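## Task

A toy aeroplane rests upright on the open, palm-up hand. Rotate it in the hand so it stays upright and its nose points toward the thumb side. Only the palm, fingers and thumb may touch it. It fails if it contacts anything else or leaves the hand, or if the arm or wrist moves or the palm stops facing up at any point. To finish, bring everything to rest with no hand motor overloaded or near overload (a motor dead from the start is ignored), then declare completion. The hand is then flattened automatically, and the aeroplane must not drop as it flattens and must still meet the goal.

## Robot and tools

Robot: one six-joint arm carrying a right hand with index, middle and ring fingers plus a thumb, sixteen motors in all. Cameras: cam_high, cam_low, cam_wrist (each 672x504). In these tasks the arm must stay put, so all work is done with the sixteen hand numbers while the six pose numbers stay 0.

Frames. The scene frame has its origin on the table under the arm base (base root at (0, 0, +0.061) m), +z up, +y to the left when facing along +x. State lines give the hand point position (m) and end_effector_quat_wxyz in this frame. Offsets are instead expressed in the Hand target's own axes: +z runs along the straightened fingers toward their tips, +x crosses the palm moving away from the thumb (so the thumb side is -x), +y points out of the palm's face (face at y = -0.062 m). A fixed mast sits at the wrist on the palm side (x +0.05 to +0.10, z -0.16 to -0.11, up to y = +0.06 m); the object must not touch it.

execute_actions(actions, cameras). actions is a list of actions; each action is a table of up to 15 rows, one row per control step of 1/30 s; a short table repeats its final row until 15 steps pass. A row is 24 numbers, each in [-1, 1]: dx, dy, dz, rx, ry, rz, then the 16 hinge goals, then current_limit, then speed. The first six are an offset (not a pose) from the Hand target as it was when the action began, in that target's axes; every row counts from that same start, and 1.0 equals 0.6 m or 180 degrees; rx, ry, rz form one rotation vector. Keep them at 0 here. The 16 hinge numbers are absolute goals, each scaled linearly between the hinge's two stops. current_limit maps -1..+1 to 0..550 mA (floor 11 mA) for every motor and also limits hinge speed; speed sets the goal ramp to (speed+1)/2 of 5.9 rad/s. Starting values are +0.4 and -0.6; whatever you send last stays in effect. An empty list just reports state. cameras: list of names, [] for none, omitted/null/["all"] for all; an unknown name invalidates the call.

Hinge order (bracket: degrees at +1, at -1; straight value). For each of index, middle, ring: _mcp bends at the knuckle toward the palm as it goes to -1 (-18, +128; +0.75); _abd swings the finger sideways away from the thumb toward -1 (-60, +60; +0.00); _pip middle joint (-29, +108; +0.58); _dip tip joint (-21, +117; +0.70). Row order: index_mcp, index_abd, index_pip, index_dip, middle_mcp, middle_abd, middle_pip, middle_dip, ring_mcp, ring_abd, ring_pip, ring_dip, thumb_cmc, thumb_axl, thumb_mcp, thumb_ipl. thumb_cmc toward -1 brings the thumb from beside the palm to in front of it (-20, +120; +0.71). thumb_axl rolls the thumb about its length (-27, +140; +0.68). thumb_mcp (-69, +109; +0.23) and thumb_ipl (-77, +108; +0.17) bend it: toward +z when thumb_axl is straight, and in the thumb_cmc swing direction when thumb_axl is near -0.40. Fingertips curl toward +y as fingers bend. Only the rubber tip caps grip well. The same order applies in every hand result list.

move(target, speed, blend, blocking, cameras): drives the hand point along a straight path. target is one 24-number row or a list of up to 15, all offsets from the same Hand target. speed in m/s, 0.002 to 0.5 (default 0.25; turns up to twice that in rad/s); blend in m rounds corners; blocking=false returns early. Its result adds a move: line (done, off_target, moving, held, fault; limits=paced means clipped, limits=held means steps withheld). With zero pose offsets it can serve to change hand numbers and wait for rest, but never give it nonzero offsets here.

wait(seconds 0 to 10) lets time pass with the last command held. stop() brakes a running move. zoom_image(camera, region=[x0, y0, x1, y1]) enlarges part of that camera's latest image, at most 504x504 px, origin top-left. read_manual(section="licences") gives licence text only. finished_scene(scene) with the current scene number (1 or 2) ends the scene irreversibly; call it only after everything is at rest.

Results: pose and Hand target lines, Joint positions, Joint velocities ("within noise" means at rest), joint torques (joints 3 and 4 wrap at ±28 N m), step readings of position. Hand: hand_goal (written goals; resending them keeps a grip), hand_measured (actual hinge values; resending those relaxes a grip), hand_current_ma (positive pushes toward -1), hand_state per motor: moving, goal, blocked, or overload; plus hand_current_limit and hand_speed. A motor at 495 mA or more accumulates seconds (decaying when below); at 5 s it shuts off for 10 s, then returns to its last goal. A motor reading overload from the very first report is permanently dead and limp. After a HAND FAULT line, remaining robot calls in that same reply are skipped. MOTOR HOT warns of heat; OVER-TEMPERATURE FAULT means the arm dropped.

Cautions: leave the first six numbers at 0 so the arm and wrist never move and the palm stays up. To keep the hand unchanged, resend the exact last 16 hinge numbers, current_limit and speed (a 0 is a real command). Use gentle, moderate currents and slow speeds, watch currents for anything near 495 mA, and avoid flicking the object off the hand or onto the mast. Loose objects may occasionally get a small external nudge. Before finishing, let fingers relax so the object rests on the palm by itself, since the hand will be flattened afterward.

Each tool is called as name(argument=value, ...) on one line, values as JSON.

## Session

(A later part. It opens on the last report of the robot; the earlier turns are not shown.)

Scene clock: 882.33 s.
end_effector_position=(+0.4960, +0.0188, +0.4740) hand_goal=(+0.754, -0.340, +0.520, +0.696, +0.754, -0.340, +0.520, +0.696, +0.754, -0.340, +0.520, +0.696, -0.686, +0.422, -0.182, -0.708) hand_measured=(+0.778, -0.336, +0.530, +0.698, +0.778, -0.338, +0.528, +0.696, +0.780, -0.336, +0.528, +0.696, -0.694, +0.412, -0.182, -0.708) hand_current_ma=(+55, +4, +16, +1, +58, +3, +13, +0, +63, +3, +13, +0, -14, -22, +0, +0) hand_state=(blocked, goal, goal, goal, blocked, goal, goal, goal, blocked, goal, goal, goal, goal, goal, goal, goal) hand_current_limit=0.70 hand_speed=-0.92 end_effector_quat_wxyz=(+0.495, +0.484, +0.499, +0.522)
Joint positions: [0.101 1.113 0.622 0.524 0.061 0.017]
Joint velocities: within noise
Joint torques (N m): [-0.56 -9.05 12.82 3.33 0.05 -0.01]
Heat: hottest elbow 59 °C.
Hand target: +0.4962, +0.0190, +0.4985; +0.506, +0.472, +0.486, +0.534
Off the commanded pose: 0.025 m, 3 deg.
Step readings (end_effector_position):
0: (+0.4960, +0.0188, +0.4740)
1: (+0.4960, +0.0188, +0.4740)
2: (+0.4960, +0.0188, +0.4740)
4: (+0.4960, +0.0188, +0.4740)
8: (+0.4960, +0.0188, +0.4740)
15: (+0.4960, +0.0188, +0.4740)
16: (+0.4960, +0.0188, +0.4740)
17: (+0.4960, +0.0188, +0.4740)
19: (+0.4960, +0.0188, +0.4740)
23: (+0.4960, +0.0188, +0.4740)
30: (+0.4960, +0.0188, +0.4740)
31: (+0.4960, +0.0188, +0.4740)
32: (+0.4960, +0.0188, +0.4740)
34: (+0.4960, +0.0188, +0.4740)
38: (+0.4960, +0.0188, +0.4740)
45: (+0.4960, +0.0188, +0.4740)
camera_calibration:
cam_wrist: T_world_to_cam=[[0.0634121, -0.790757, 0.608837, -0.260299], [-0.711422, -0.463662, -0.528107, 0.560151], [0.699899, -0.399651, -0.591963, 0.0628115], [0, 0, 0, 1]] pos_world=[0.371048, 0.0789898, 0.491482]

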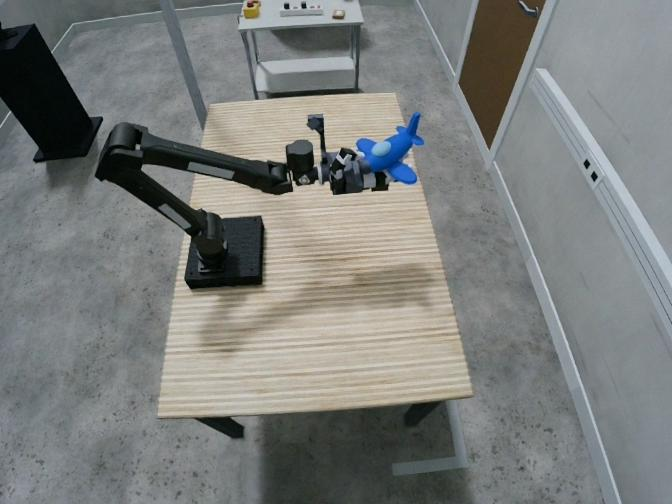

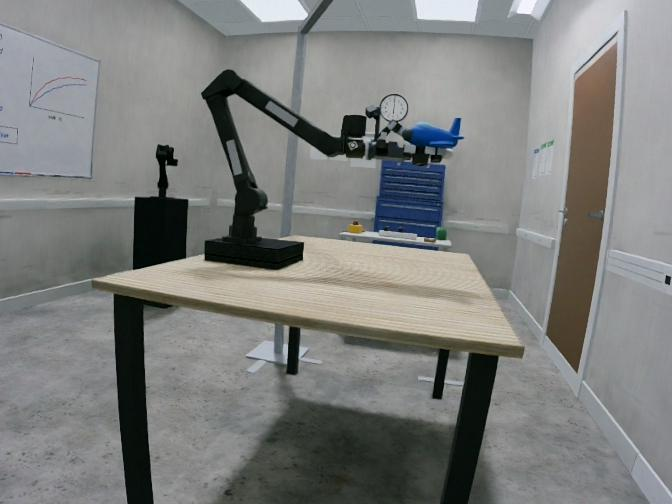

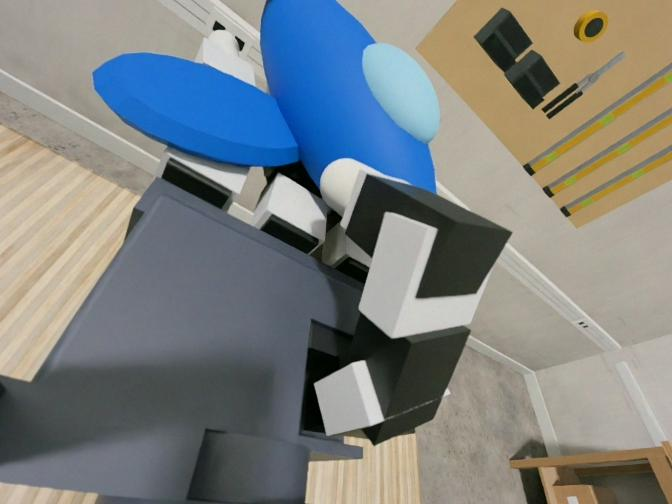

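execute_actions(actions=[[[0,0,0,0,0,0,0.754,-0.34,0.52,0.696,0.754,-0.34,0.52,0.696,0.754,-0.34,0.52,0.696,-0.643,0.495,-0.238,-0.657,0.7,-0.92]],[[0,0,0,0,0,0,0.754,-0.34,0.52,0.696,0.754,-0.34,0.52,0.696,0.754,-0.34,0.52,0.696,-0.6,0.568,-0.294,-0.606,0.7,-0.92]],[[0,0,0,0,0,0,0.754,-0.34,0.52,0.696,0.754,-0.34,0.52,0.696,0.754,-0.34,0.52,0.696,-0.515,0.62,-0.349,-0.526,0.7,-0.92]],[[0,0,0,0,0,0,0.754,-0.34,0.52,0.696,0.754,-0.34,0.52,0.696,0.754,-0.34,0.52,0.696,-0.515,0.62,-0.349,-0.526,0.7,-0.92]]], cameras=["cam_high", "cam_low", "cam_wrist"])

zoom_image(camera="cam_high", region=[335, 120, 435, 200])

zoom_image(camera="cam_low", region=[375, 95, 475, 175])

Scene clock: 914.17 s.
end_effector_position=(+0.4960, +0.0188, +0.4740) hand_goal=(+0.754, -0.340, +0.520, +0.696, +0.754, -0.340, +0.520, +0.696, +0.754, -0.340, +0.520, +0.696, -0.514, +0.620, -0.348, -0.526) hand_measured=(+0.786, -0.336, +0.536, +0.700, +0.778, -0.338, +0.528, +0.696, +0.780, -0.336, +0.528, +0.696, -0.516, +0.618, -0.346, -0.532) hand_current_ma=(+84, +4, +31, +6, +58, +3, +13, +0, +63, +3, +13, +0, -2, -2, +3, -13) hand_state=(blocked, goal, goal, goal, blocked, goal, goal, goal, blocked, goal, goal, goal, goal, goal, goal, goal) hand_current_limit=0.70 hand_speed=-0.92 end_effector_quat_wxyz=(+0.495, +0.484, +0.499, +0.522)
Joint positions: [0.101 1.113 0.622 0.524 0.061 0.017]
Joint velocities: within noise
Joint torques (N m): [-0.62 -9.29 12.83 3.41 0.04 -0.01]
Heat: hottest elbow 59 °C.
Hand target: +0.4962, +0.0190, +0.4985; +0.506, +0.472, +0.486, +0.534
Off the commanded pose: 0.025 m, 3 deg.
Step readings (end_effector_position):
0: (+0.4960, +0.0188, +0.4740)
1: (+0.4960, +0.0188, +0.4740)
2: (+0.4960, +0.0188, +0.4740)
4: (+0.4960, +0.0188, +0.4740)
8: (+0.4960, +0.0188, +0.4740)
15: (+0.4960, +0.0188, +0.4740)
16: (+0.4960, +0.0188, +0.4740)
17: (+0.4960, +0.0188, +0.4740)
19: (+0.4960, +0.0188, +0.4740)
23: (+0.4960, +0.0188, +0.4740)
30: (+0.4960, +0.0188, +0.4740)
31: (+0.4960, +0.0188, +0.4740)
32: (+0.4960, +0.0188, +0.4740)
34: (+0.4960, +0.0188, +0.4740)
38: (+0.4960, +0.0188, +0.4740)
45: (+0.4960, +0.0188, +0.4740)
46: (+0.4960, +0.0188, +0.4740)
47: (+0.4960, +0.0188, +0.4740)
49: (+0.4960, +0.0188, +0.4740)
53: (+0.4960, +0.0188, +0.4740)
60: (+0.4960, +0.0188, +0.4740)
camera_calibration:
cam_wrist: T_world_to_cam=[[0.0634121, -0.790757, 0.608837, -0.260299], [-0.711422, -0.463662, -0.528107, 0.560151], [0.699899, -0.399651, -0.591963, 0.0628115], [0, 0, 0, 1]] pos_world=[0.371048, 0.0789898, 0.491482]

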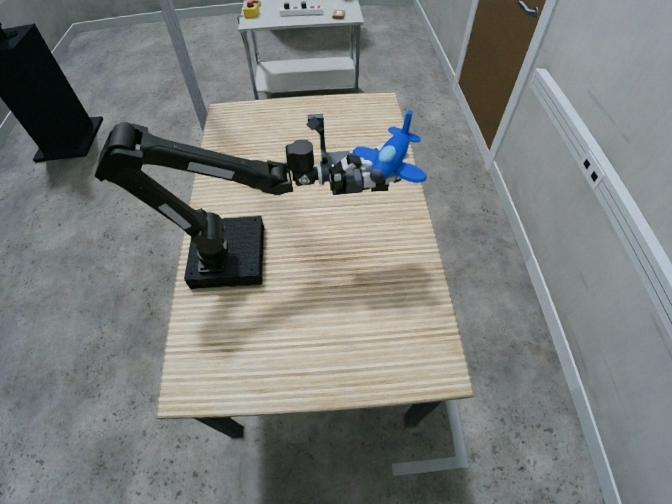

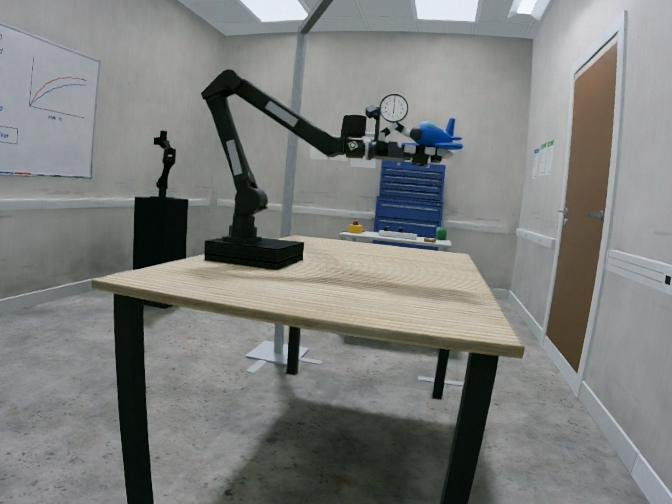

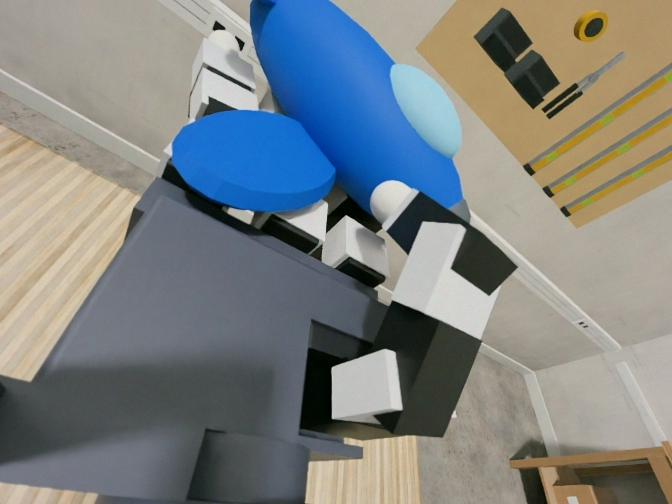

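Scaled by 5.040 from the camera's 672x504 image, which has a finer 960x720 frame.

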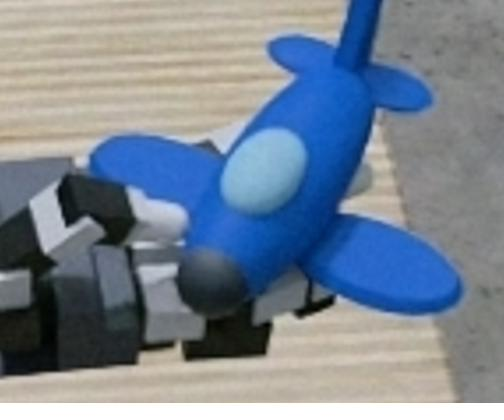

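Scaled by 5.040 from the camera's 672x504 image, which has a finer 960x720 frame.

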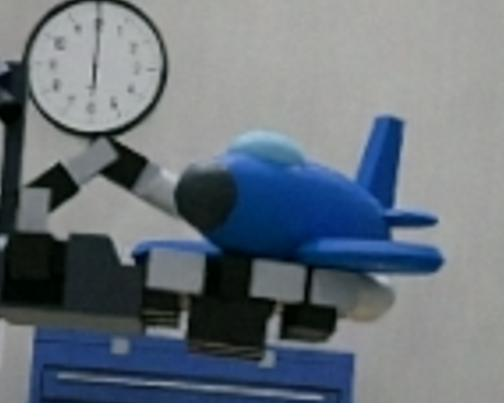

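execute_actions(actions=[[[0,0,0,0,0,0,0.754,-0.34,0.52,0.696,0.754,-0.34,0.52,0.696,0.754,-0.34,0.52,0.696,-0.429,0.673,-0.404,-0.446,0.7,-0.93]],[[0,0,0,0,0,0,0.754,-0.34,0.52,0.696,0.754,-0.34,0.52,0.696,0.754,-0.34,0.52,0.696,-0.286,0.686,-0.455,-0.325,0.7,-0.93]],[[0,0,0,0,0,0,0.754,-0.34,0.52,0.696,0.754,-0.34,0.52,0.696,0.754,-0.34,0.52,0.696,-0.143,0.699,-0.507,-0.204,0.7,-0.93]],[[0,0,0,0,0,0,0.754,-0.34,0.52,0.696,0.754,-0.34,0.52,0.696,0.754,-0.34,0.52,0.696,-0.143,0.699,-0.507,-0.204,0.7,-0.93]]], cameras=["cam_high", "cam_low", "cam_wrist"])

zoom_image(camera="cam_high", region=[335, 120, 435, 200])

zoom_image(camera="cam_low", region=[375, 95, 475, 175])

Scene clock: 952.03 s.
end_effector_position=(+0.4960, +0.0188, +0.4740) hand_goal=(+0.754, -0.340, +0.520, +0.696, +0.754, -0.340, +0.520, +0.696, +0.754, -0.340, +0.520, +0.696, -0.142, +0.700, -0.506, -0.204) hand_measured=(+0.788, -0.336, +0.536, +0.700, +0.778, -0.338, +0.528, +0.696, +0.780, -0.336, +0.528, +0.696, -0.140, +0.702, -0.512, -0.214) hand_current_ma=(+86, +4, +32, +6, +58, +3, +13, +0, +63, +3, +13, +0, +2, +2, -12, -24) hand_state=(blocked, goal, goal, goal, blocked, goal, goal, goal, blocked, goal, goal, goal, goal, goal, goal, goal) hand_current_limit=0.70 hand_speed=-0.93 end_effector_quat_wxyz=(+0.495, +0.484, +0.499, +0.522)
Joint positions: [0.101 1.113 0.622 0.524 0.061 0.017]
Joint velocities: within noise
Joint torques (N m): [-0.56 -9 12.9 3.38 0.05 -0.05]
Heat: hottest elbow 59 °C.
Hand target: +0.4962, +0.0190, +0.4985; +0.506, +0.472, +0.486, +0.534
Off the commanded pose: 0.025 m, 3 deg.
Step readings (end_effector_position):
0: (+0.4960, +0.0188, +0.4740)
1: (+0.4960, +0.0188, +0.4740)
2: (+0.4960, +0.0188, +0.4740)
4: (+0.4960, +0.0188, +0.4740)
8: (+0.4960, +0.0188, +0.4740)
15: (+0.4960, +0.0188, +0.4740)
16: (+0.4960, +0.0188, +0.4740)
17: (+0.4960, +0.0188, +0.4740)
19: (+0.4960, +0.0188, +0.4740)
23: (+0.4960, +0.0188, +0.4740)
30: (+0.4960, +0.0188, +0.4740)
31: (+0.4960, +0.0188, +0.4740)
32: (+0.4960, +0.0188, +0.4740)
34: (+0.4960, +0.0188, +0.4740)
38: (+0.4960, +0.0188, +0.4740)
45: (+0.4960, +0.0188, +0.4740)
46: (+0.4960, +0.0188, +0.4740)
47: (+0.4960, +0.0188, +0.4740)
49: (+0.4960, +0.0188, +0.4740)
53: (+0.4960, +0.0188, +0.4740)
60: (+0.4960, +0.0188, +0.4740)
camera_calibration:
cam_wrist: T_world_to_cam=[[0.0634121, -0.790757, 0.608837, -0.260299], [-0.711422, -0.463662, -0.528107, 0.560151], [0.699899, -0.399651, -0.591963, 0.0628115], [0, 0, 0, 1]] pos_world=[0.371048, 0.0789898, 0.491482]

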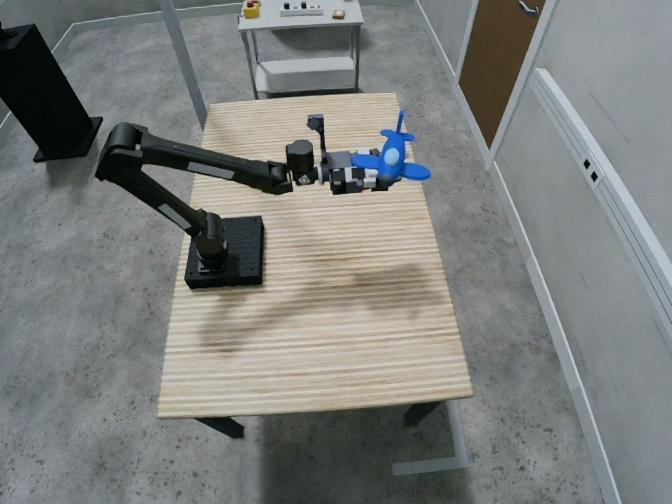

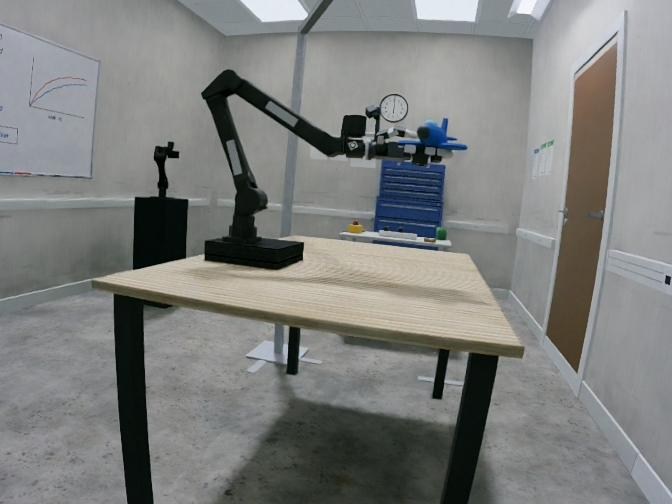

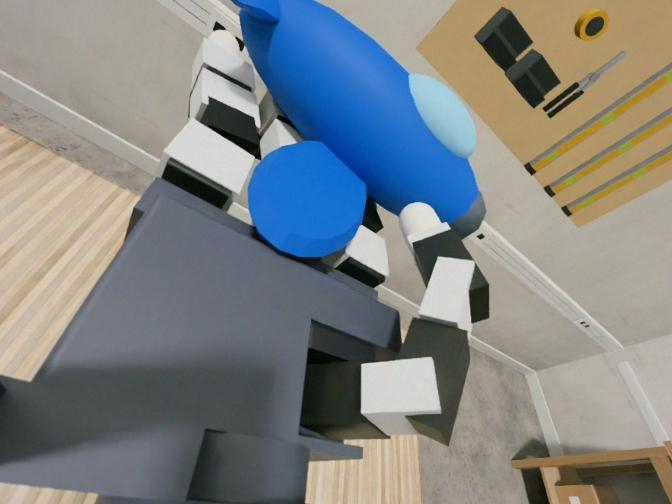

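Scaled by 5.040 from the camera's 672x504 image, which has a finer 960x720 frame.

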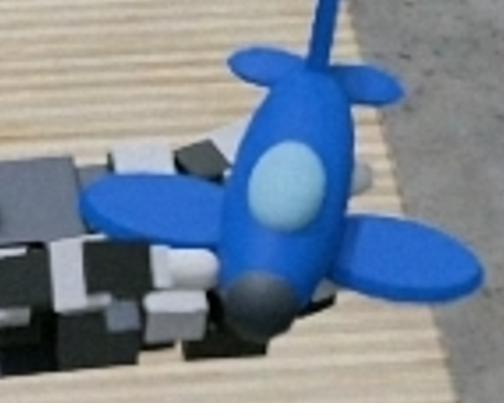

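Scaled by 5.040 from the camera's 672x504 image, which has a finer 960x720 frame.

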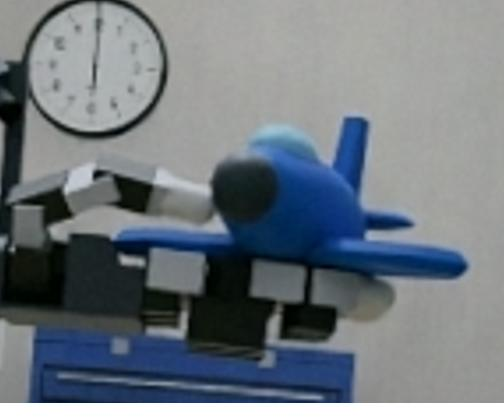

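execute_actions(actions=[[[0,0,0,0,0,0,0.85,-0.34,0.52,0.696,0.754,-0.34,0.52,0.696,0.754,-0.34,0.52,0.696,-0.143,0.699,-0.507,-0.204,0.7,-0.93]],[[0,0,0,0,0,0,0.85,-0.34,0.56,0.696,0.754,-0.34,0.52,0.696,0.754,-0.34,0.52,0.696,-0.143,0.699,-0.507,-0.204,0.7,-0.93]]], cameras=["cam_high", "cam_low", "cam_wrist"])

zoom_image(camera="cam_high", region=[335, 120, 435, 200])

zoom_image(camera="cam_low", region=[375, 95, 475, 175])

Scene clock: 982.93 s.
end_effector_position=(+0.4960, +0.0188, +0.4740) hand_goal=(+0.850, -0.340, +0.560, +0.696, +0.754, -0.340, +0.520, +0.696, +0.754, -0.340, +0.520, +0.696, -0.142, +0.700, -0.506, -0.204) hand_measured=(+0.862, -0.338, +0.560, +0.700, +0.780, -0.338, +0.528, +0.696, +0.780, -0.336, +0.528, +0.696, -0.140, +0.704, -0.512, -0.210) hand_current_ma=(+22, +3, +0, +5, +60, +3, +13, +0, +63, +3, +13, +0, +3, +5, -12, -10) hand_state=(goal, goal, goal, goal, blocked, goal, goal, goal, blocked, goal, goal, goal, goal, goal, goal, goal) hand_current_limit=0.70 hand_speed=-0.93 end_effector_quat_wxyz=(+0.495, +0.484, +0.499, +0.522)
Joint positions: [0.101 1.113 0.622 0.524 0.061 0.017]
Joint velocities: within noise
Joint torques (N m): [-0.56 -9.35 12.86 3.33 0.05 -0.06]
Heat: hottest elbow 59 °C.
Hand target: +0.4962, +0.0190, +0.4985; +0.506, +0.472, +0.486, +0.534
Off the commanded pose: 0.025 m, 3 deg.
Step readings (end_effector_position):
0: (+0.4960, +0.0188, +0.4740)
1: (+0.4960, +0.0188, +0.4740)
2: (+0.4960, +0.0188, +0.4740)
4: (+0.4960, +0.0188, +0.4740)
8: (+0.4960, +0.0188, +0.4740)
15: (+0.4960, +0.0188, +0.4740)
16: (+0.4960, +0.0188, +0.4740)
17: (+0.4960, +0.0188, +0.4740)
19: (+0.4960, +0.0188, +0.4740)
23: (+0.4960, +0.0188, +0.4740)
30: (+0.4960, +0.0188, +0.4740)
camera_calibration:
cam_wrist: T_world_to_cam=[[0.0634121, -0.790757, 0.608837, -0.260299], [-0.711422, -0.463662, -0.528107, 0.560151], [0.699899, -0.399651, -0.591963, 0.0628115], [0, 0, 0, 1]] pos_world=[0.371048, 0.0789898, 0.491482]

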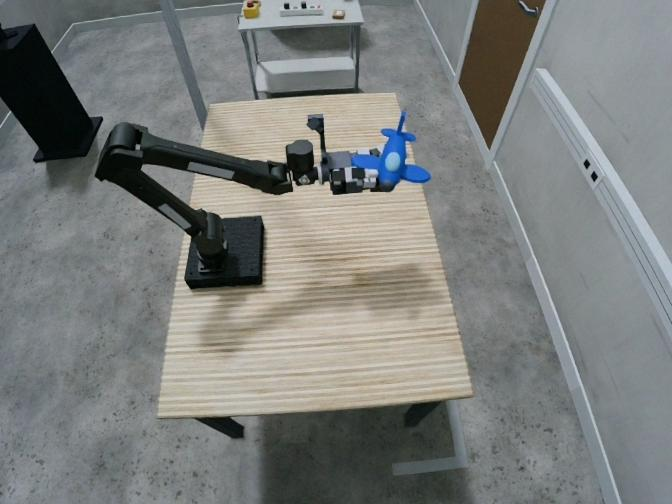

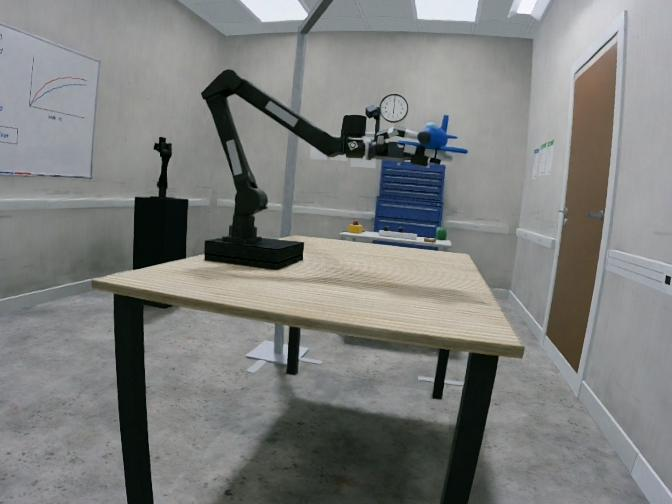

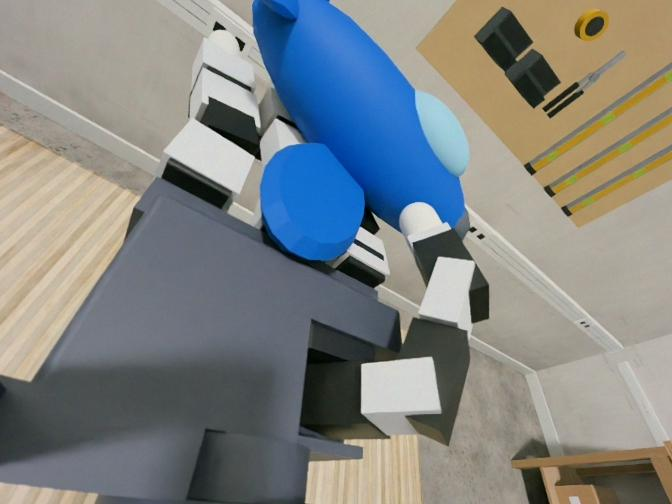

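Scaled by 5.040 from the camera's 672x504 image, which has a finer 960x720 frame.

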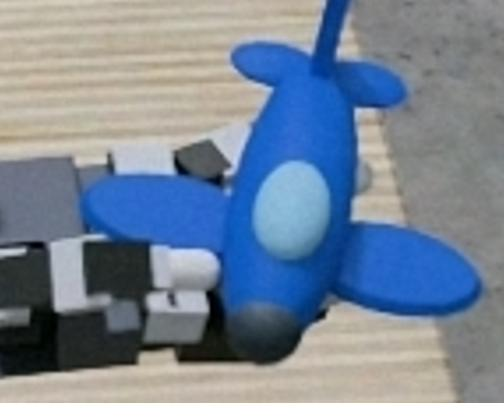

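Scaled by 5.040 from the camera's 672x504 image, which has a finer 960x720 frame.

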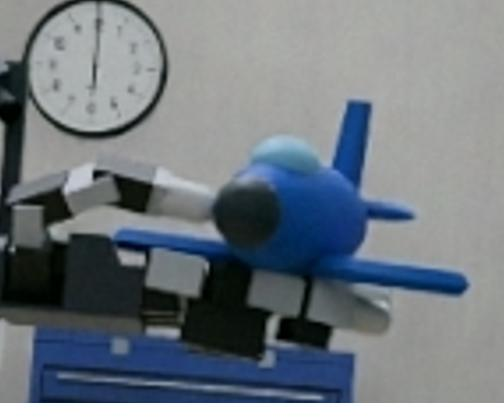

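execute_actions(actions=[[[0,0,0,0,0,0,0.89,-0.34,0.576,0.696,0.754,-0.34,0.52,0.696,0.754,-0.34,0.52,0.696,-0.143,0.699,-0.507,-0.204,0.7,-0.93]],[[0,0,0,0,0,0,0.89,-0.2,0.576,0.696,0.754,-0.34,0.52,0.696,0.754,-0.34,0.52,0.696,-0.143,0.699,-0.507,-0.204,0.7,-0.88]],[[0,0,0,0,0,0,0.89,0.0,0.576,0.696,0.754,-0.34,0.52,0.696,0.754,-0.34,0.52,0.696,-0.143,0.699,-0.507,-0.204,0.7,-0.88]],[[0,0,0,0,0,0,0.89,0.0,0.576,0.696,0.754,-0.34,0.52,0.696,0.754,-0.34,0.52,0.696,-0.143,0.699,-0.507,-0.204,0.7,-0.88]]], cameras=["cam_high", "cam_low", "cam_wrist"])

zoom_image(camera="cam_high", region=[335, 120, 435, 200])

zoom_image(camera="cam_low", region=[375, 95, 475, 175])

Scene clock: 1015.90 s.
end_effector_position=(+0.4960, +0.0188, +0.4740) hand_goal=(+0.890, +0.000, +0.576, +0.696, +0.754, -0.340, +0.520, +0.696, +0.754, -0.340, +0.520, +0.696, -0.142, +0.700, -0.506, -0.204) hand_measured=(+0.902, -0.004, +0.576, +0.700, +0.780, -0.338, +0.528, +0.696, +0.780, -0.336, +0.528, +0.696, -0.140, +0.704, -0.512, -0.210) hand_current_ma=(+23, -4, +0, +5, +60, +2, +13, +0, +63, +3, +13, +0, +3, +5, -12, -10) hand_state=(goal, goal, goal, goal, blocked, goal, goal, goal, blocked, goal, goal, goal, goal, goal, goal, goal) hand_current_limit=0.70 hand_speed=-0.88 end_effector_quat_wxyz=(+0.495, +0.484, +0.499, +0.522)
Joint positions: [0.101 1.113 0.622 0.524 0.061 0.017]
Joint velocities: within noise
Joint torques (N m): [-0.67 -9.23 12.85 3.36 0.05 -0.05]
Heat: hottest elbow 59 °C.
Hand target: +0.4962, +0.0190, +0.4985; +0.506, +0.472, +0.486, +0.534
Off the commanded pose: 0.025 m, 3 deg.
Step readings (end_effector_position):
0: (+0.4960, +0.0188, +0.4740)
1: (+0.4960, +0.0188, +0.4740)
2: (+0.4960, +0.0188, +0.4740)
4: (+0.4960, +0.0188, +0.4740)
8: (+0.4960, +0.0188, +0.4740)
15: (+0.4960, +0.0188, +0.4740)
16: (+0.4960, +0.0188, +0.4740)
17: (+0.4960, +0.0188, +0.4740)
19: (+0.4960, +0.0188, +0.4740)
23: (+0.4960, +0.0188, +0.4740)
30: (+0.4960, +0.0188, +0.4740)
31: (+0.4960, +0.0188, +0.4740)
32: (+0.4960, +0.0188, +0.4740)
34: (+0.4960, +0.0188, +0.4740)
38: (+0.4960, +0.0188, +0.4740)
45: (+0.4960, +0.0188, +0.4740)
46: (+0.4960, +0.0188, +0.4740)
47: (+0.4960, +0.0188, +0.4740)
49: (+0.4960, +0.0188, +0.4740)
53: (+0.4960, +0.0188, +0.4740)
60: (+0.4960, +0.0188, +0.4740)
camera_calibration:
cam_wrist: T_world_to_cam=[[0.0634121, -0.790757, 0.608837, -0.260299], [-0.711422, -0.463662, -0.528107, 0.560151], [0.699899, -0.399651, -0.591963, 0.0628115], [0, 0, 0, 1]] pos_world=[0.371048, 0.0789898, 0.491482]

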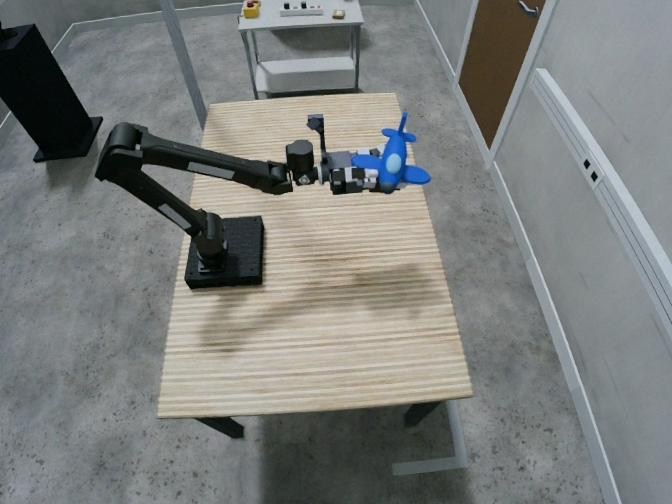

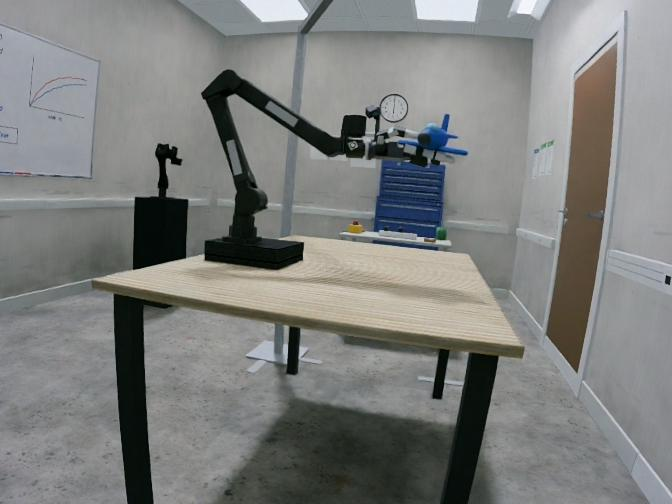

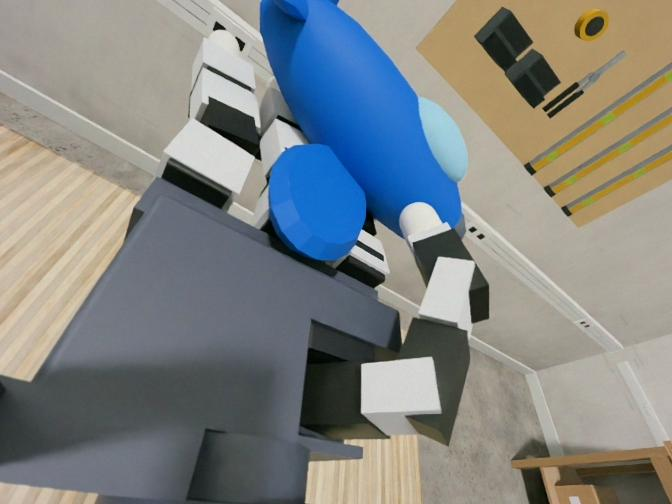

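Scaled by 5.040 from the camera's 672x504 image, which has a finer 960x720 frame.

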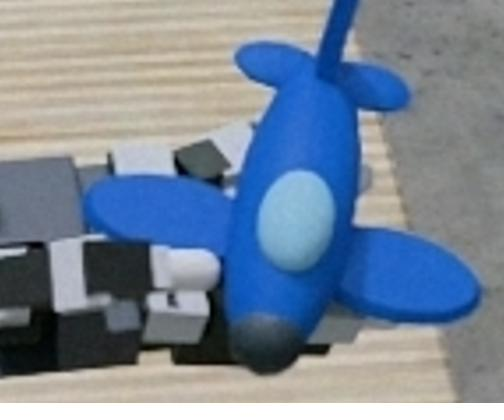

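Scaled by 5.040 from the camera's 672x504 image, which has a finer 960x720 frame.

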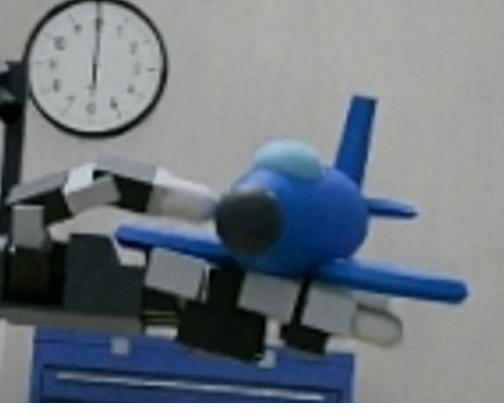

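execute_actions(actions=[[[0,0,0,0,0,0,0.89,0.22,0.576,0.696,0.754,-0.34,0.52,0.696,0.754,-0.34,0.52,0.696,-0.143,0.699,-0.507,-0.204,0.7,-0.88]],[[0,0,0,0,0,0,0.89,0.42,0.576,0.696,0.754,-0.34,0.52,0.696,0.754,-0.34,0.52,0.696,-0.143,0.699,-0.507,-0.204,0.7,-0.88]],[[0,0,0,0,0,0,0.87,0.42,0.576,0.696,0.754,-0.34,0.52,0.696,0.754,-0.34,0.52,0.696,-0.143,0.699,-0.507,-0.204,0.7,-0.9]],[[0,0,0,0,0,0,0.82,0.42,0.56,0.696,0.754,-0.34,0.52,0.696,0.754,-0.34,0.52,0.696,-0.143,0.699,-0.507,-0.204,0.7,-0.94]],[[0,0,0,0,0,0,0.78,0.42,0.54,0.696,0.754,-0.34,0.52,0.696,0.754,-0.34,0.52,0.696,-0.143,0.699,-0.507,-0.204,0.7,-0.94]],[[0,0,0,0,0,0,0.754,0.42,0.52,0.696,0.754,-0.34,0.52,0.696,0.754,-0.34,0.52,0.696,-0.143,0.699,-0.507,-0.204,0.7,-0.94]],[[0,0,0,0,0,0,0.754,0.42,0.52,0.696,0.754,-0.34,0.52,0.696,0.754,-0.34,0.52,0.696,-0.143,0.699,-0.507,-0.204,0.7,-0.94]]], cameras=["cam_high", "cam_low", "cam_wrist"])

zoom_image(camera="cam_high", region=[335, 120, 435, 200])

zoom_image(camera="cam_low", region=[375, 95, 475, 175])

Scene clock: 1037.63 s.
end_effector_position=(+0.4960, +0.0188, +0.4740) hand_goal=(+0.754, +0.420, +0.520, +0.696, +0.754, -0.340, +0.520, +0.696, +0.754, -0.340, +0.520, +0.696, -0.142, +0.700, -0.506, -0.204) hand_measured=(+0.792, +0.416, +0.536, +0.700, +0.780, -0.338, +0.528, +0.696, +0.780, -0.336, +0.528, +0.696, -0.140, +0.704, -0.512, -0.210) hand_current_ma=(+101, -3, +32, +5, +60, +2, +13, +0, +63, +3, +13, +0, +3, +5, -12, -10) hand_state=(blocked, goal, goal, goal, blocked, goal, goal, goal, blocked, goal, goal, goal, goal, goal, goal, goal) hand_current_limit=0.70 hand_speed=-0.94 end_effector_quat_wxyz=(+0.495, +0.484, +0.499, +0.522)
Joint positions: [0.101 1.113 0.622 0.524 0.061 0.017]
Joint velocities: within noise
Joint torques (N m): [-0.73 -9.23 12.83 3.34 0.05 -0.06]
Heat: hottest elbow 60 °C.
Hand target: +0.4962, +0.0190, +0.4985; +0.506, +0.472, +0.486, +0.534
Off the commanded pose: 0.025 m, 3 deg.
Step readings (end_effector_position):
0: (+0.4960, +0.0188, +0.4740)
1: (+0.4960, +0.0188, +0.4740)
2: (+0.4960, +0.0188, +0.4740)
4: (+0.4960, +0.0188, +0.4740)
8: (+0.4960, +0.0188, +0.4740)
15: (+0.4960, +0.0188, +0.4740)
16: (+0.4960, +0.0188, +0.4740)
17: (+0.4960, +0.0188, +0.4740)
19: (+0.4960, +0.0188, +0.4740)
23: (+0.4960, +0.0188, +0.4740)
30: (+0.4960, +0.0188, +0.4740)
31: (+0.4960, +0.0188, +0.4740)
32: (+0.4960, +0.0188, +0.4740)
34: (+0.4960, +0.0188, +0.4740)
38: (+0.4960, +0.0188, +0.4740)
45: (+0.4960, +0.0188, +0.4740)
46: (+0.4960, +0.0188, +0.4740)
47: (+0.4960, +0.0188, +0.4740)
49: (+0.4960, +0.0188, +0.4740)
53: (+0.4960, +0.0188, +0.4740)
60: (+0.4960, +0.0188, +0.4740)
61: (+0.4960, +0.0188, +0.4740)
62: (+0.4960, +0.0188, +0.4740)
64: (+0.4960, +0.0188, +0.4740)
68: (+0.4960, +0.0188, +0.4740)
75: (+0.4960, +0.0188, +0.4740)
76: (+0.4960, +0.0188, +0.4740)
77: (+0.4960, +0.0188, +0.4740)
79: (+0.4960, +0.0188, +0.4740)
83: (+0.4960, +0.0188, +0.4740)
90: (+0.4960, +0.0188, +0.4740)
91: (+0.4960, +0.0188, +0.4740)
92: (+0.4960, +0.0188, +0.4740)
94: (+0.4960, +0.0188, +0.4740)
98: (+0.4960, +0.0188, +0.4740)
105: (+0.4960, +0.0188, +0.4740)
camera_calibration:
cam_wrist: T_world_to_cam=[[0.0634121, -0.790757, 0.608837, -0.260299], [-0.711422, -0.463662, -0.528107, 0.560151], [0.699899, -0.399651, -0.591963, 0.0628115], [0, 0, 0, 1]] pos_world=[0.371048, 0.0789898, 0.491482]

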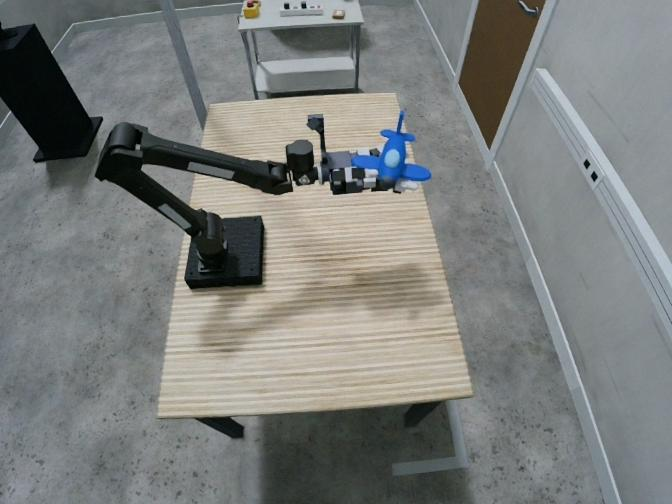

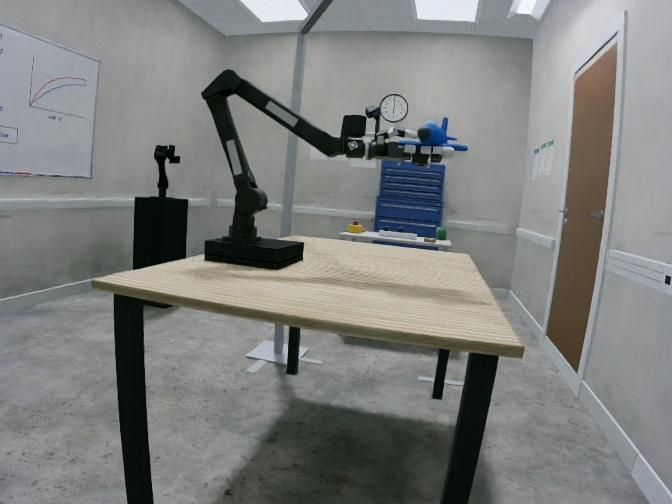

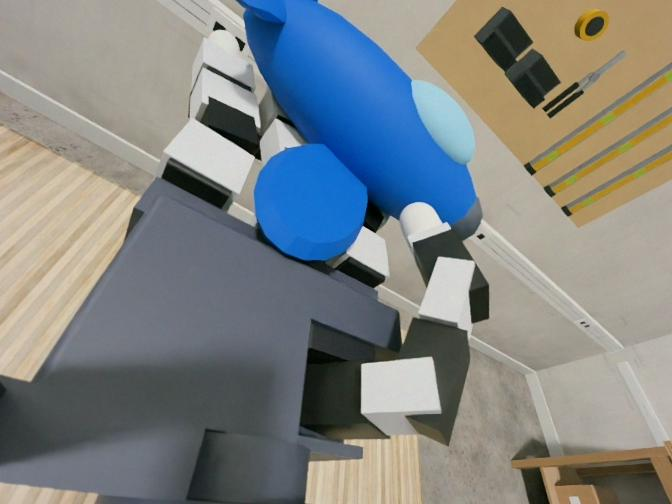

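Scaled by 5.040 from the camera's 672x504 image, which has a finer 960x720 frame.

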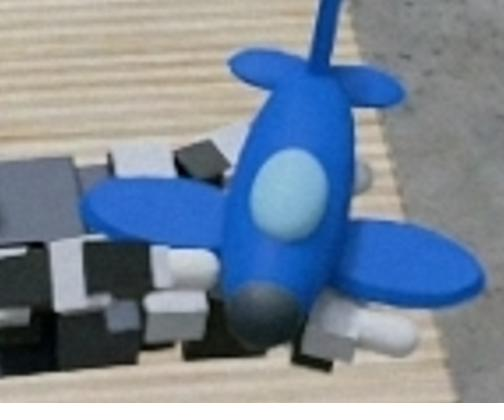

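Scaled by 5.040 from the camera's 672x504 image, which has a finer 960x720 frame.

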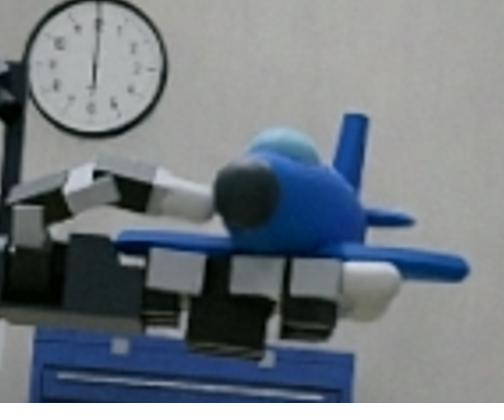

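execute_actions(actions=[[[0,0,0,0,0,0,0.754,0.42,0.52,0.696,0.82,-0.34,0.55,0.696,0.754,-0.34,0.52,0.696,-0.143,0.699,-0.507,-0.204,0.7,-0.94]],[[0,0,0,0,0,0,0.754,0.42,0.52,0.696,0.88,-0.34,0.576,0.696,0.754,-0.34,0.52,0.696,-0.143,0.699,-0.507,-0.204,0.7,-0.94]],[[0,0,0,0,0,0,0.754,0.42,0.52,0.696,0.88,-0.34,0.576,0.696,0.754,-0.34,0.52,0.696,-0.143,0.699,-0.507,-0.204,0.7,-0.94]]], cameras=["cam_high", "cam_low"])

zoom_image(camera="cam_high", region=[335, 120, 435, 200])

zoom_image(camera="cam_low", region=[375, 95, 475, 175])

Scene clock: 1050.97 s.
end_effector_position=(+0.4960, +0.0188, +0.4740) hand_goal=(+0.754, +0.420, +0.520, +0.696, +0.880, -0.340, +0.576, +0.696, +0.754, -0.340, +0.520, +0.696, -0.142, +0.700, -0.506, -0.204) hand_measured=(+0.792, +0.418, +0.536, +0.700, +0.890, -0.338, +0.576, +0.696, +0.780, -0.338, +0.528, +0.696, -0.140, +0.704, -0.512, -0.210) hand_current_ma=(+101, -1, +32, +5, +16, +2, +0, +0, +63, +2, +13, +0, +3, +5, -12, -10) hand_state=(blocked, goal, goal, goal, goal, goal, goal, goal, blocked, goal, goal, goal, goal, goal, goal, goal) hand_current_limit=0.70 hand_speed=-0.94 end_effector_quat_wxyz=(+0.495, +0.484, +0.499, +0.522)
Joint positions: [0.101 1.113 0.622 0.524 0.061 0.017]
Joint velocities: within noise
Joint torques (N m): [-0.67 -9.29 12.82 3.37 0.04 -0.08]
Heat: hottest elbow 60 °C.
Hand target: +0.4962, +0.0190, +0.4985; +0.506, +0.472, +0.486, +0.534
Off the commanded pose: 0.025 m, 3 deg.
Step readings (end_effector_position):
0: (+0.4960, +0.0188, +0.4740)
1: (+0.4960, +0.0188, +0.4740)
2: (+0.4960, +0.0188, +0.4740)
4: (+0.4960, +0.0188, +0.4740)
8: (+0.4960, +0.0188, +0.4740)
15: (+0.4960, +0.0188, +0.4740)
16: (+0.4960, +0.0188, +0.4740)
17: (+0.4960, +0.0188, +0.4740)
19: (+0.4960, +0.0188, +0.4740)
23: (+0.4960, +0.0188, +0.4740)
30: (+0.4960, +0.0188, +0.4740)
31: (+0.4960, +0.0188, +0.4740)
32: (+0.4960, +0.0188, +0.4740)
34: (+0.4960, +0.0188, +0.4740)
38: (+0.4960, +0.0188, +0.4740)
45: (+0.4960, +0.0188, +0.4740)
Images, in order (width x height): cam_high 672x504, cam_low 672x504.

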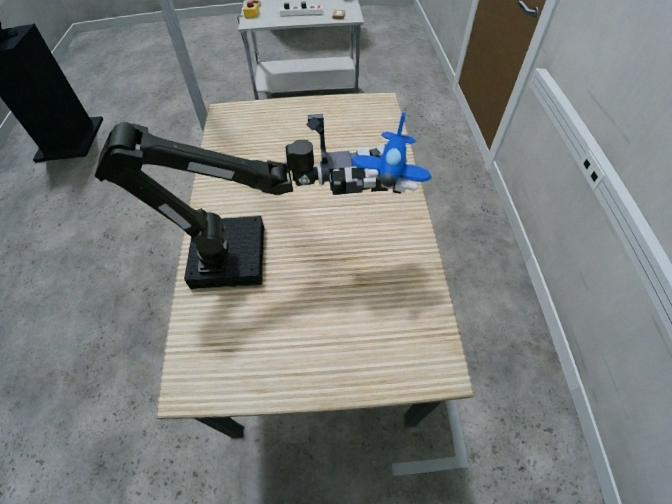

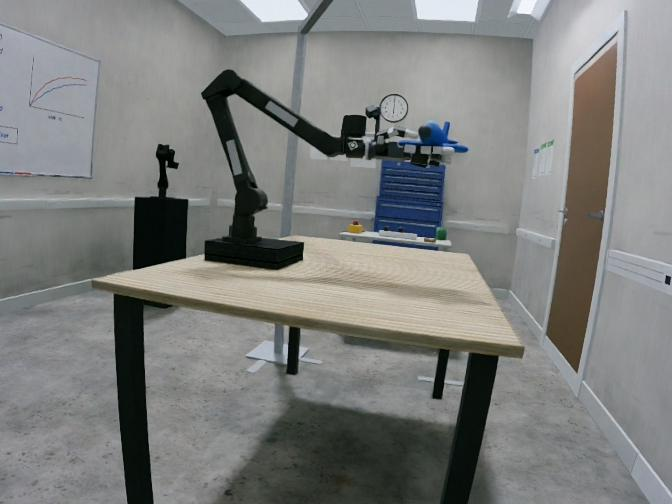

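Scaled by 5.040 from the camera's 672x504 image, which has a finer 960x720 frame.

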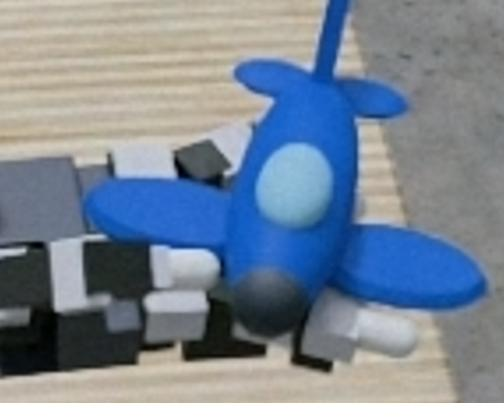

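Scaled by 5.040 from the camera's 672x504 image, which has a finer 960x720 frame.

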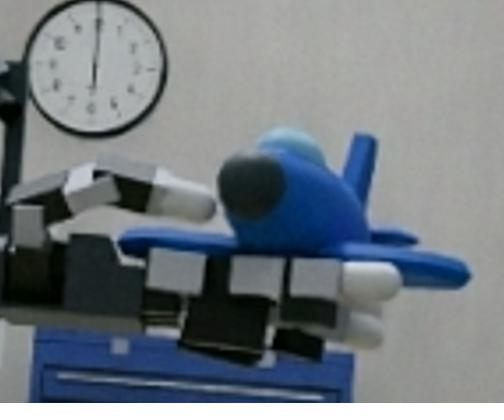

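execute_actions(actions=[[[0,0,0,0,0,0,0.754,0.42,0.52,0.696,0.89,-0.15,0.576,0.696,0.754,-0.34,0.52,0.696,-0.143,0.699,-0.507,-0.204,0.7,-0.88]],[[0,0,0,0,0,0,0.754,0.42,0.52,0.696,0.89,0.04,0.576,0.696,0.754,-0.34,0.52,0.696,-0.143,0.699,-0.507,-0.204,0.7,-0.88]],[[0,0,0,0,0,0,0.754,0.42,0.52,0.696,0.89,0.23,0.576,0.696,0.754,-0.34,0.52,0.696,-0.143,0.699,-0.507,-0.204,0.7,-0.88]],[[0,0,0,0,0,0,0.754,0.42,0.52,0.696,0.89,0.4,0.576,0.696,0.754,-0.34,0.52,0.696,-0.143,0.699,-0.507,-0.204,0.7,-0.88]],[[0,0,0,0,0,0,0.754,0.42,0.52,0.696,0.87,0.4,0.576,0.696,0.754,-0.34,0.52,0.696,-0.143,0.699,-0.507,-0.204,0.7,-0.9]]], cameras=["cam_high", "cam_low"])

zoom_image(camera="cam_high", region=[335, 120, 435, 200])

zoom_image(camera="cam_low", region=[375, 95, 475, 175])

Scene clock: 1069.17 s.
end_effector_position=(+0.4960, +0.0188, +0.4740) hand_goal=(+0.754, +0.420, +0.520, +0.696, +0.870, +0.400, +0.576, +0.696, +0.754, -0.340, +0.520, +0.696, -0.142, +0.700, -0.506, -0.204) hand_measured=(+0.792, +0.418, +0.536, +0.700, +0.896, +0.396, +0.576, +0.696, +0.780, -0.338, +0.528, +0.696, -0.140, +0.704, -0.512, -0.210) hand_current_ma=(+101, -1, +32, +5, +64, -4, +0, +0, +63, +2, +13, +0, +3, +5, -12, -10) hand_state=(blocked, goal, goal, goal, blocked, goal, goal, goal, blocked, goal, goal, goal, goal, goal, goal, goal) hand_current_limit=0.70 hand_speed=-0.90 end_effector_quat_wxyz=(+0.495, +0.484, +0.499, +0.522)
Joint positions: [0.101 1.113 0.622 0.524 0.061 0.017]
Joint velocities: within noise
Joint torques (N m): [-0.67 -9.11 12.82 3.38 0.05 -0.1]
Heat: hottest elbow 60 °C.
Hand target: +0.4962, +0.0190, +0.4985; +0.506, +0.472, +0.486, +0.534
Off the commanded pose: 0.025 m, 3 deg.
Step readings (end_effector_position):
0: (+0.4960, +0.0188, +0.4740)
1: (+0.4960, +0.0188, +0.4740)
2: (+0.4960, +0.0188, +0.4740)
4: (+0.4960, +0.0188, +0.4740)
8: (+0.4960, +0.0188, +0.4740)
15: (+0.4960, +0.0188, +0.4740)
16: (+0.4960, +0.0188, +0.4740)
17: (+0.4960, +0.0188, +0.4740)
19: (+0.4960, +0.0188, +0.4740)
23: (+0.4960, +0.0188, +0.4740)
30: (+0.4960, +0.0188, +0.4740)
31: (+0.4960, +0.0188, +0.4740)
32: (+0.4960, +0.0188, +0.4740)
34: (+0.4960, +0.0188, +0.4740)
38: (+0.4960, +0.0188, +0.4740)
45: (+0.4960, +0.0188, +0.4740)
46: (+0.4960, +0.0188, +0.4740)
47: (+0.4960, +0.0188, +0.4740)
49: (+0.4960, +0.0188, +0.4740)
53: (+0.4960, +0.0188, +0.4740)
60: (+0.4960, +0.0188, +0.4740)
61: (+0.4960, +0.0188, +0.4740)
62: (+0.4960, +0.0188, +0.4740)
64: (+0.4960, +0.0188, +0.4740)
68: (+0.4960, +0.0188, +0.4740)
75: (+0.4960, +0.0188, +0.4740)
Images, in order (width x height): cam_high 672x504, cam_low 672x504.

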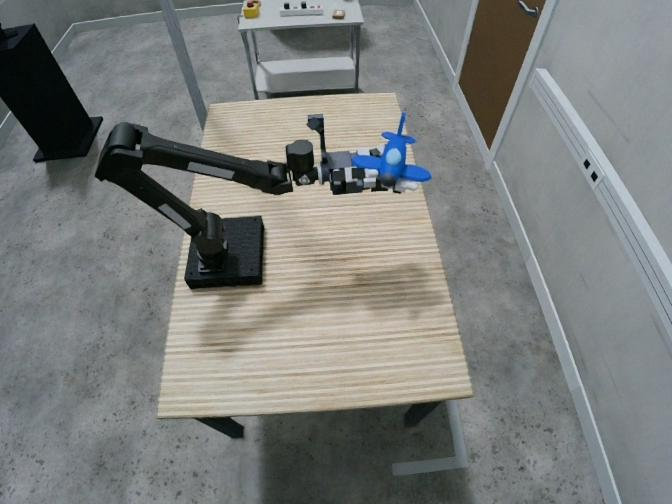

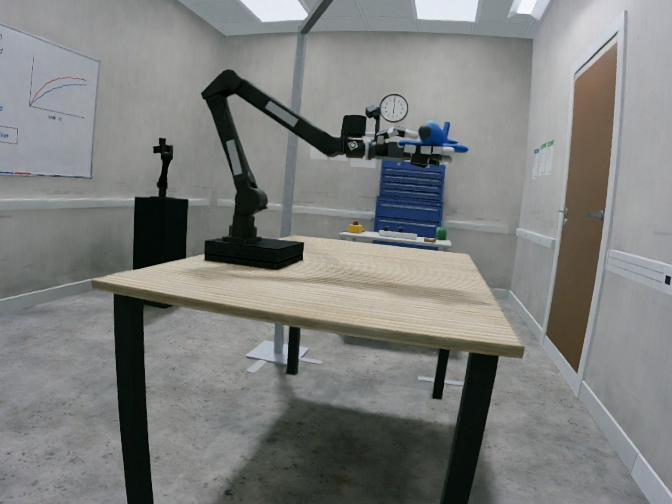

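Scaled by 5.040 from the camera's 672x504 image, which has a finer 960x720 frame.

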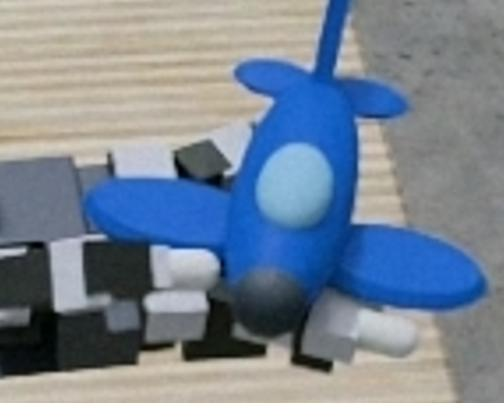

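Scaled by 5.040 from the camera's 672x504 image, which has a finer 960x720 frame.

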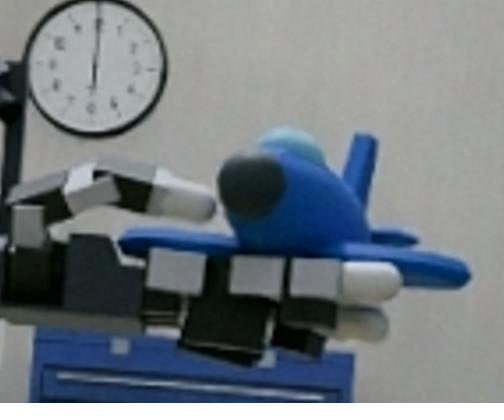

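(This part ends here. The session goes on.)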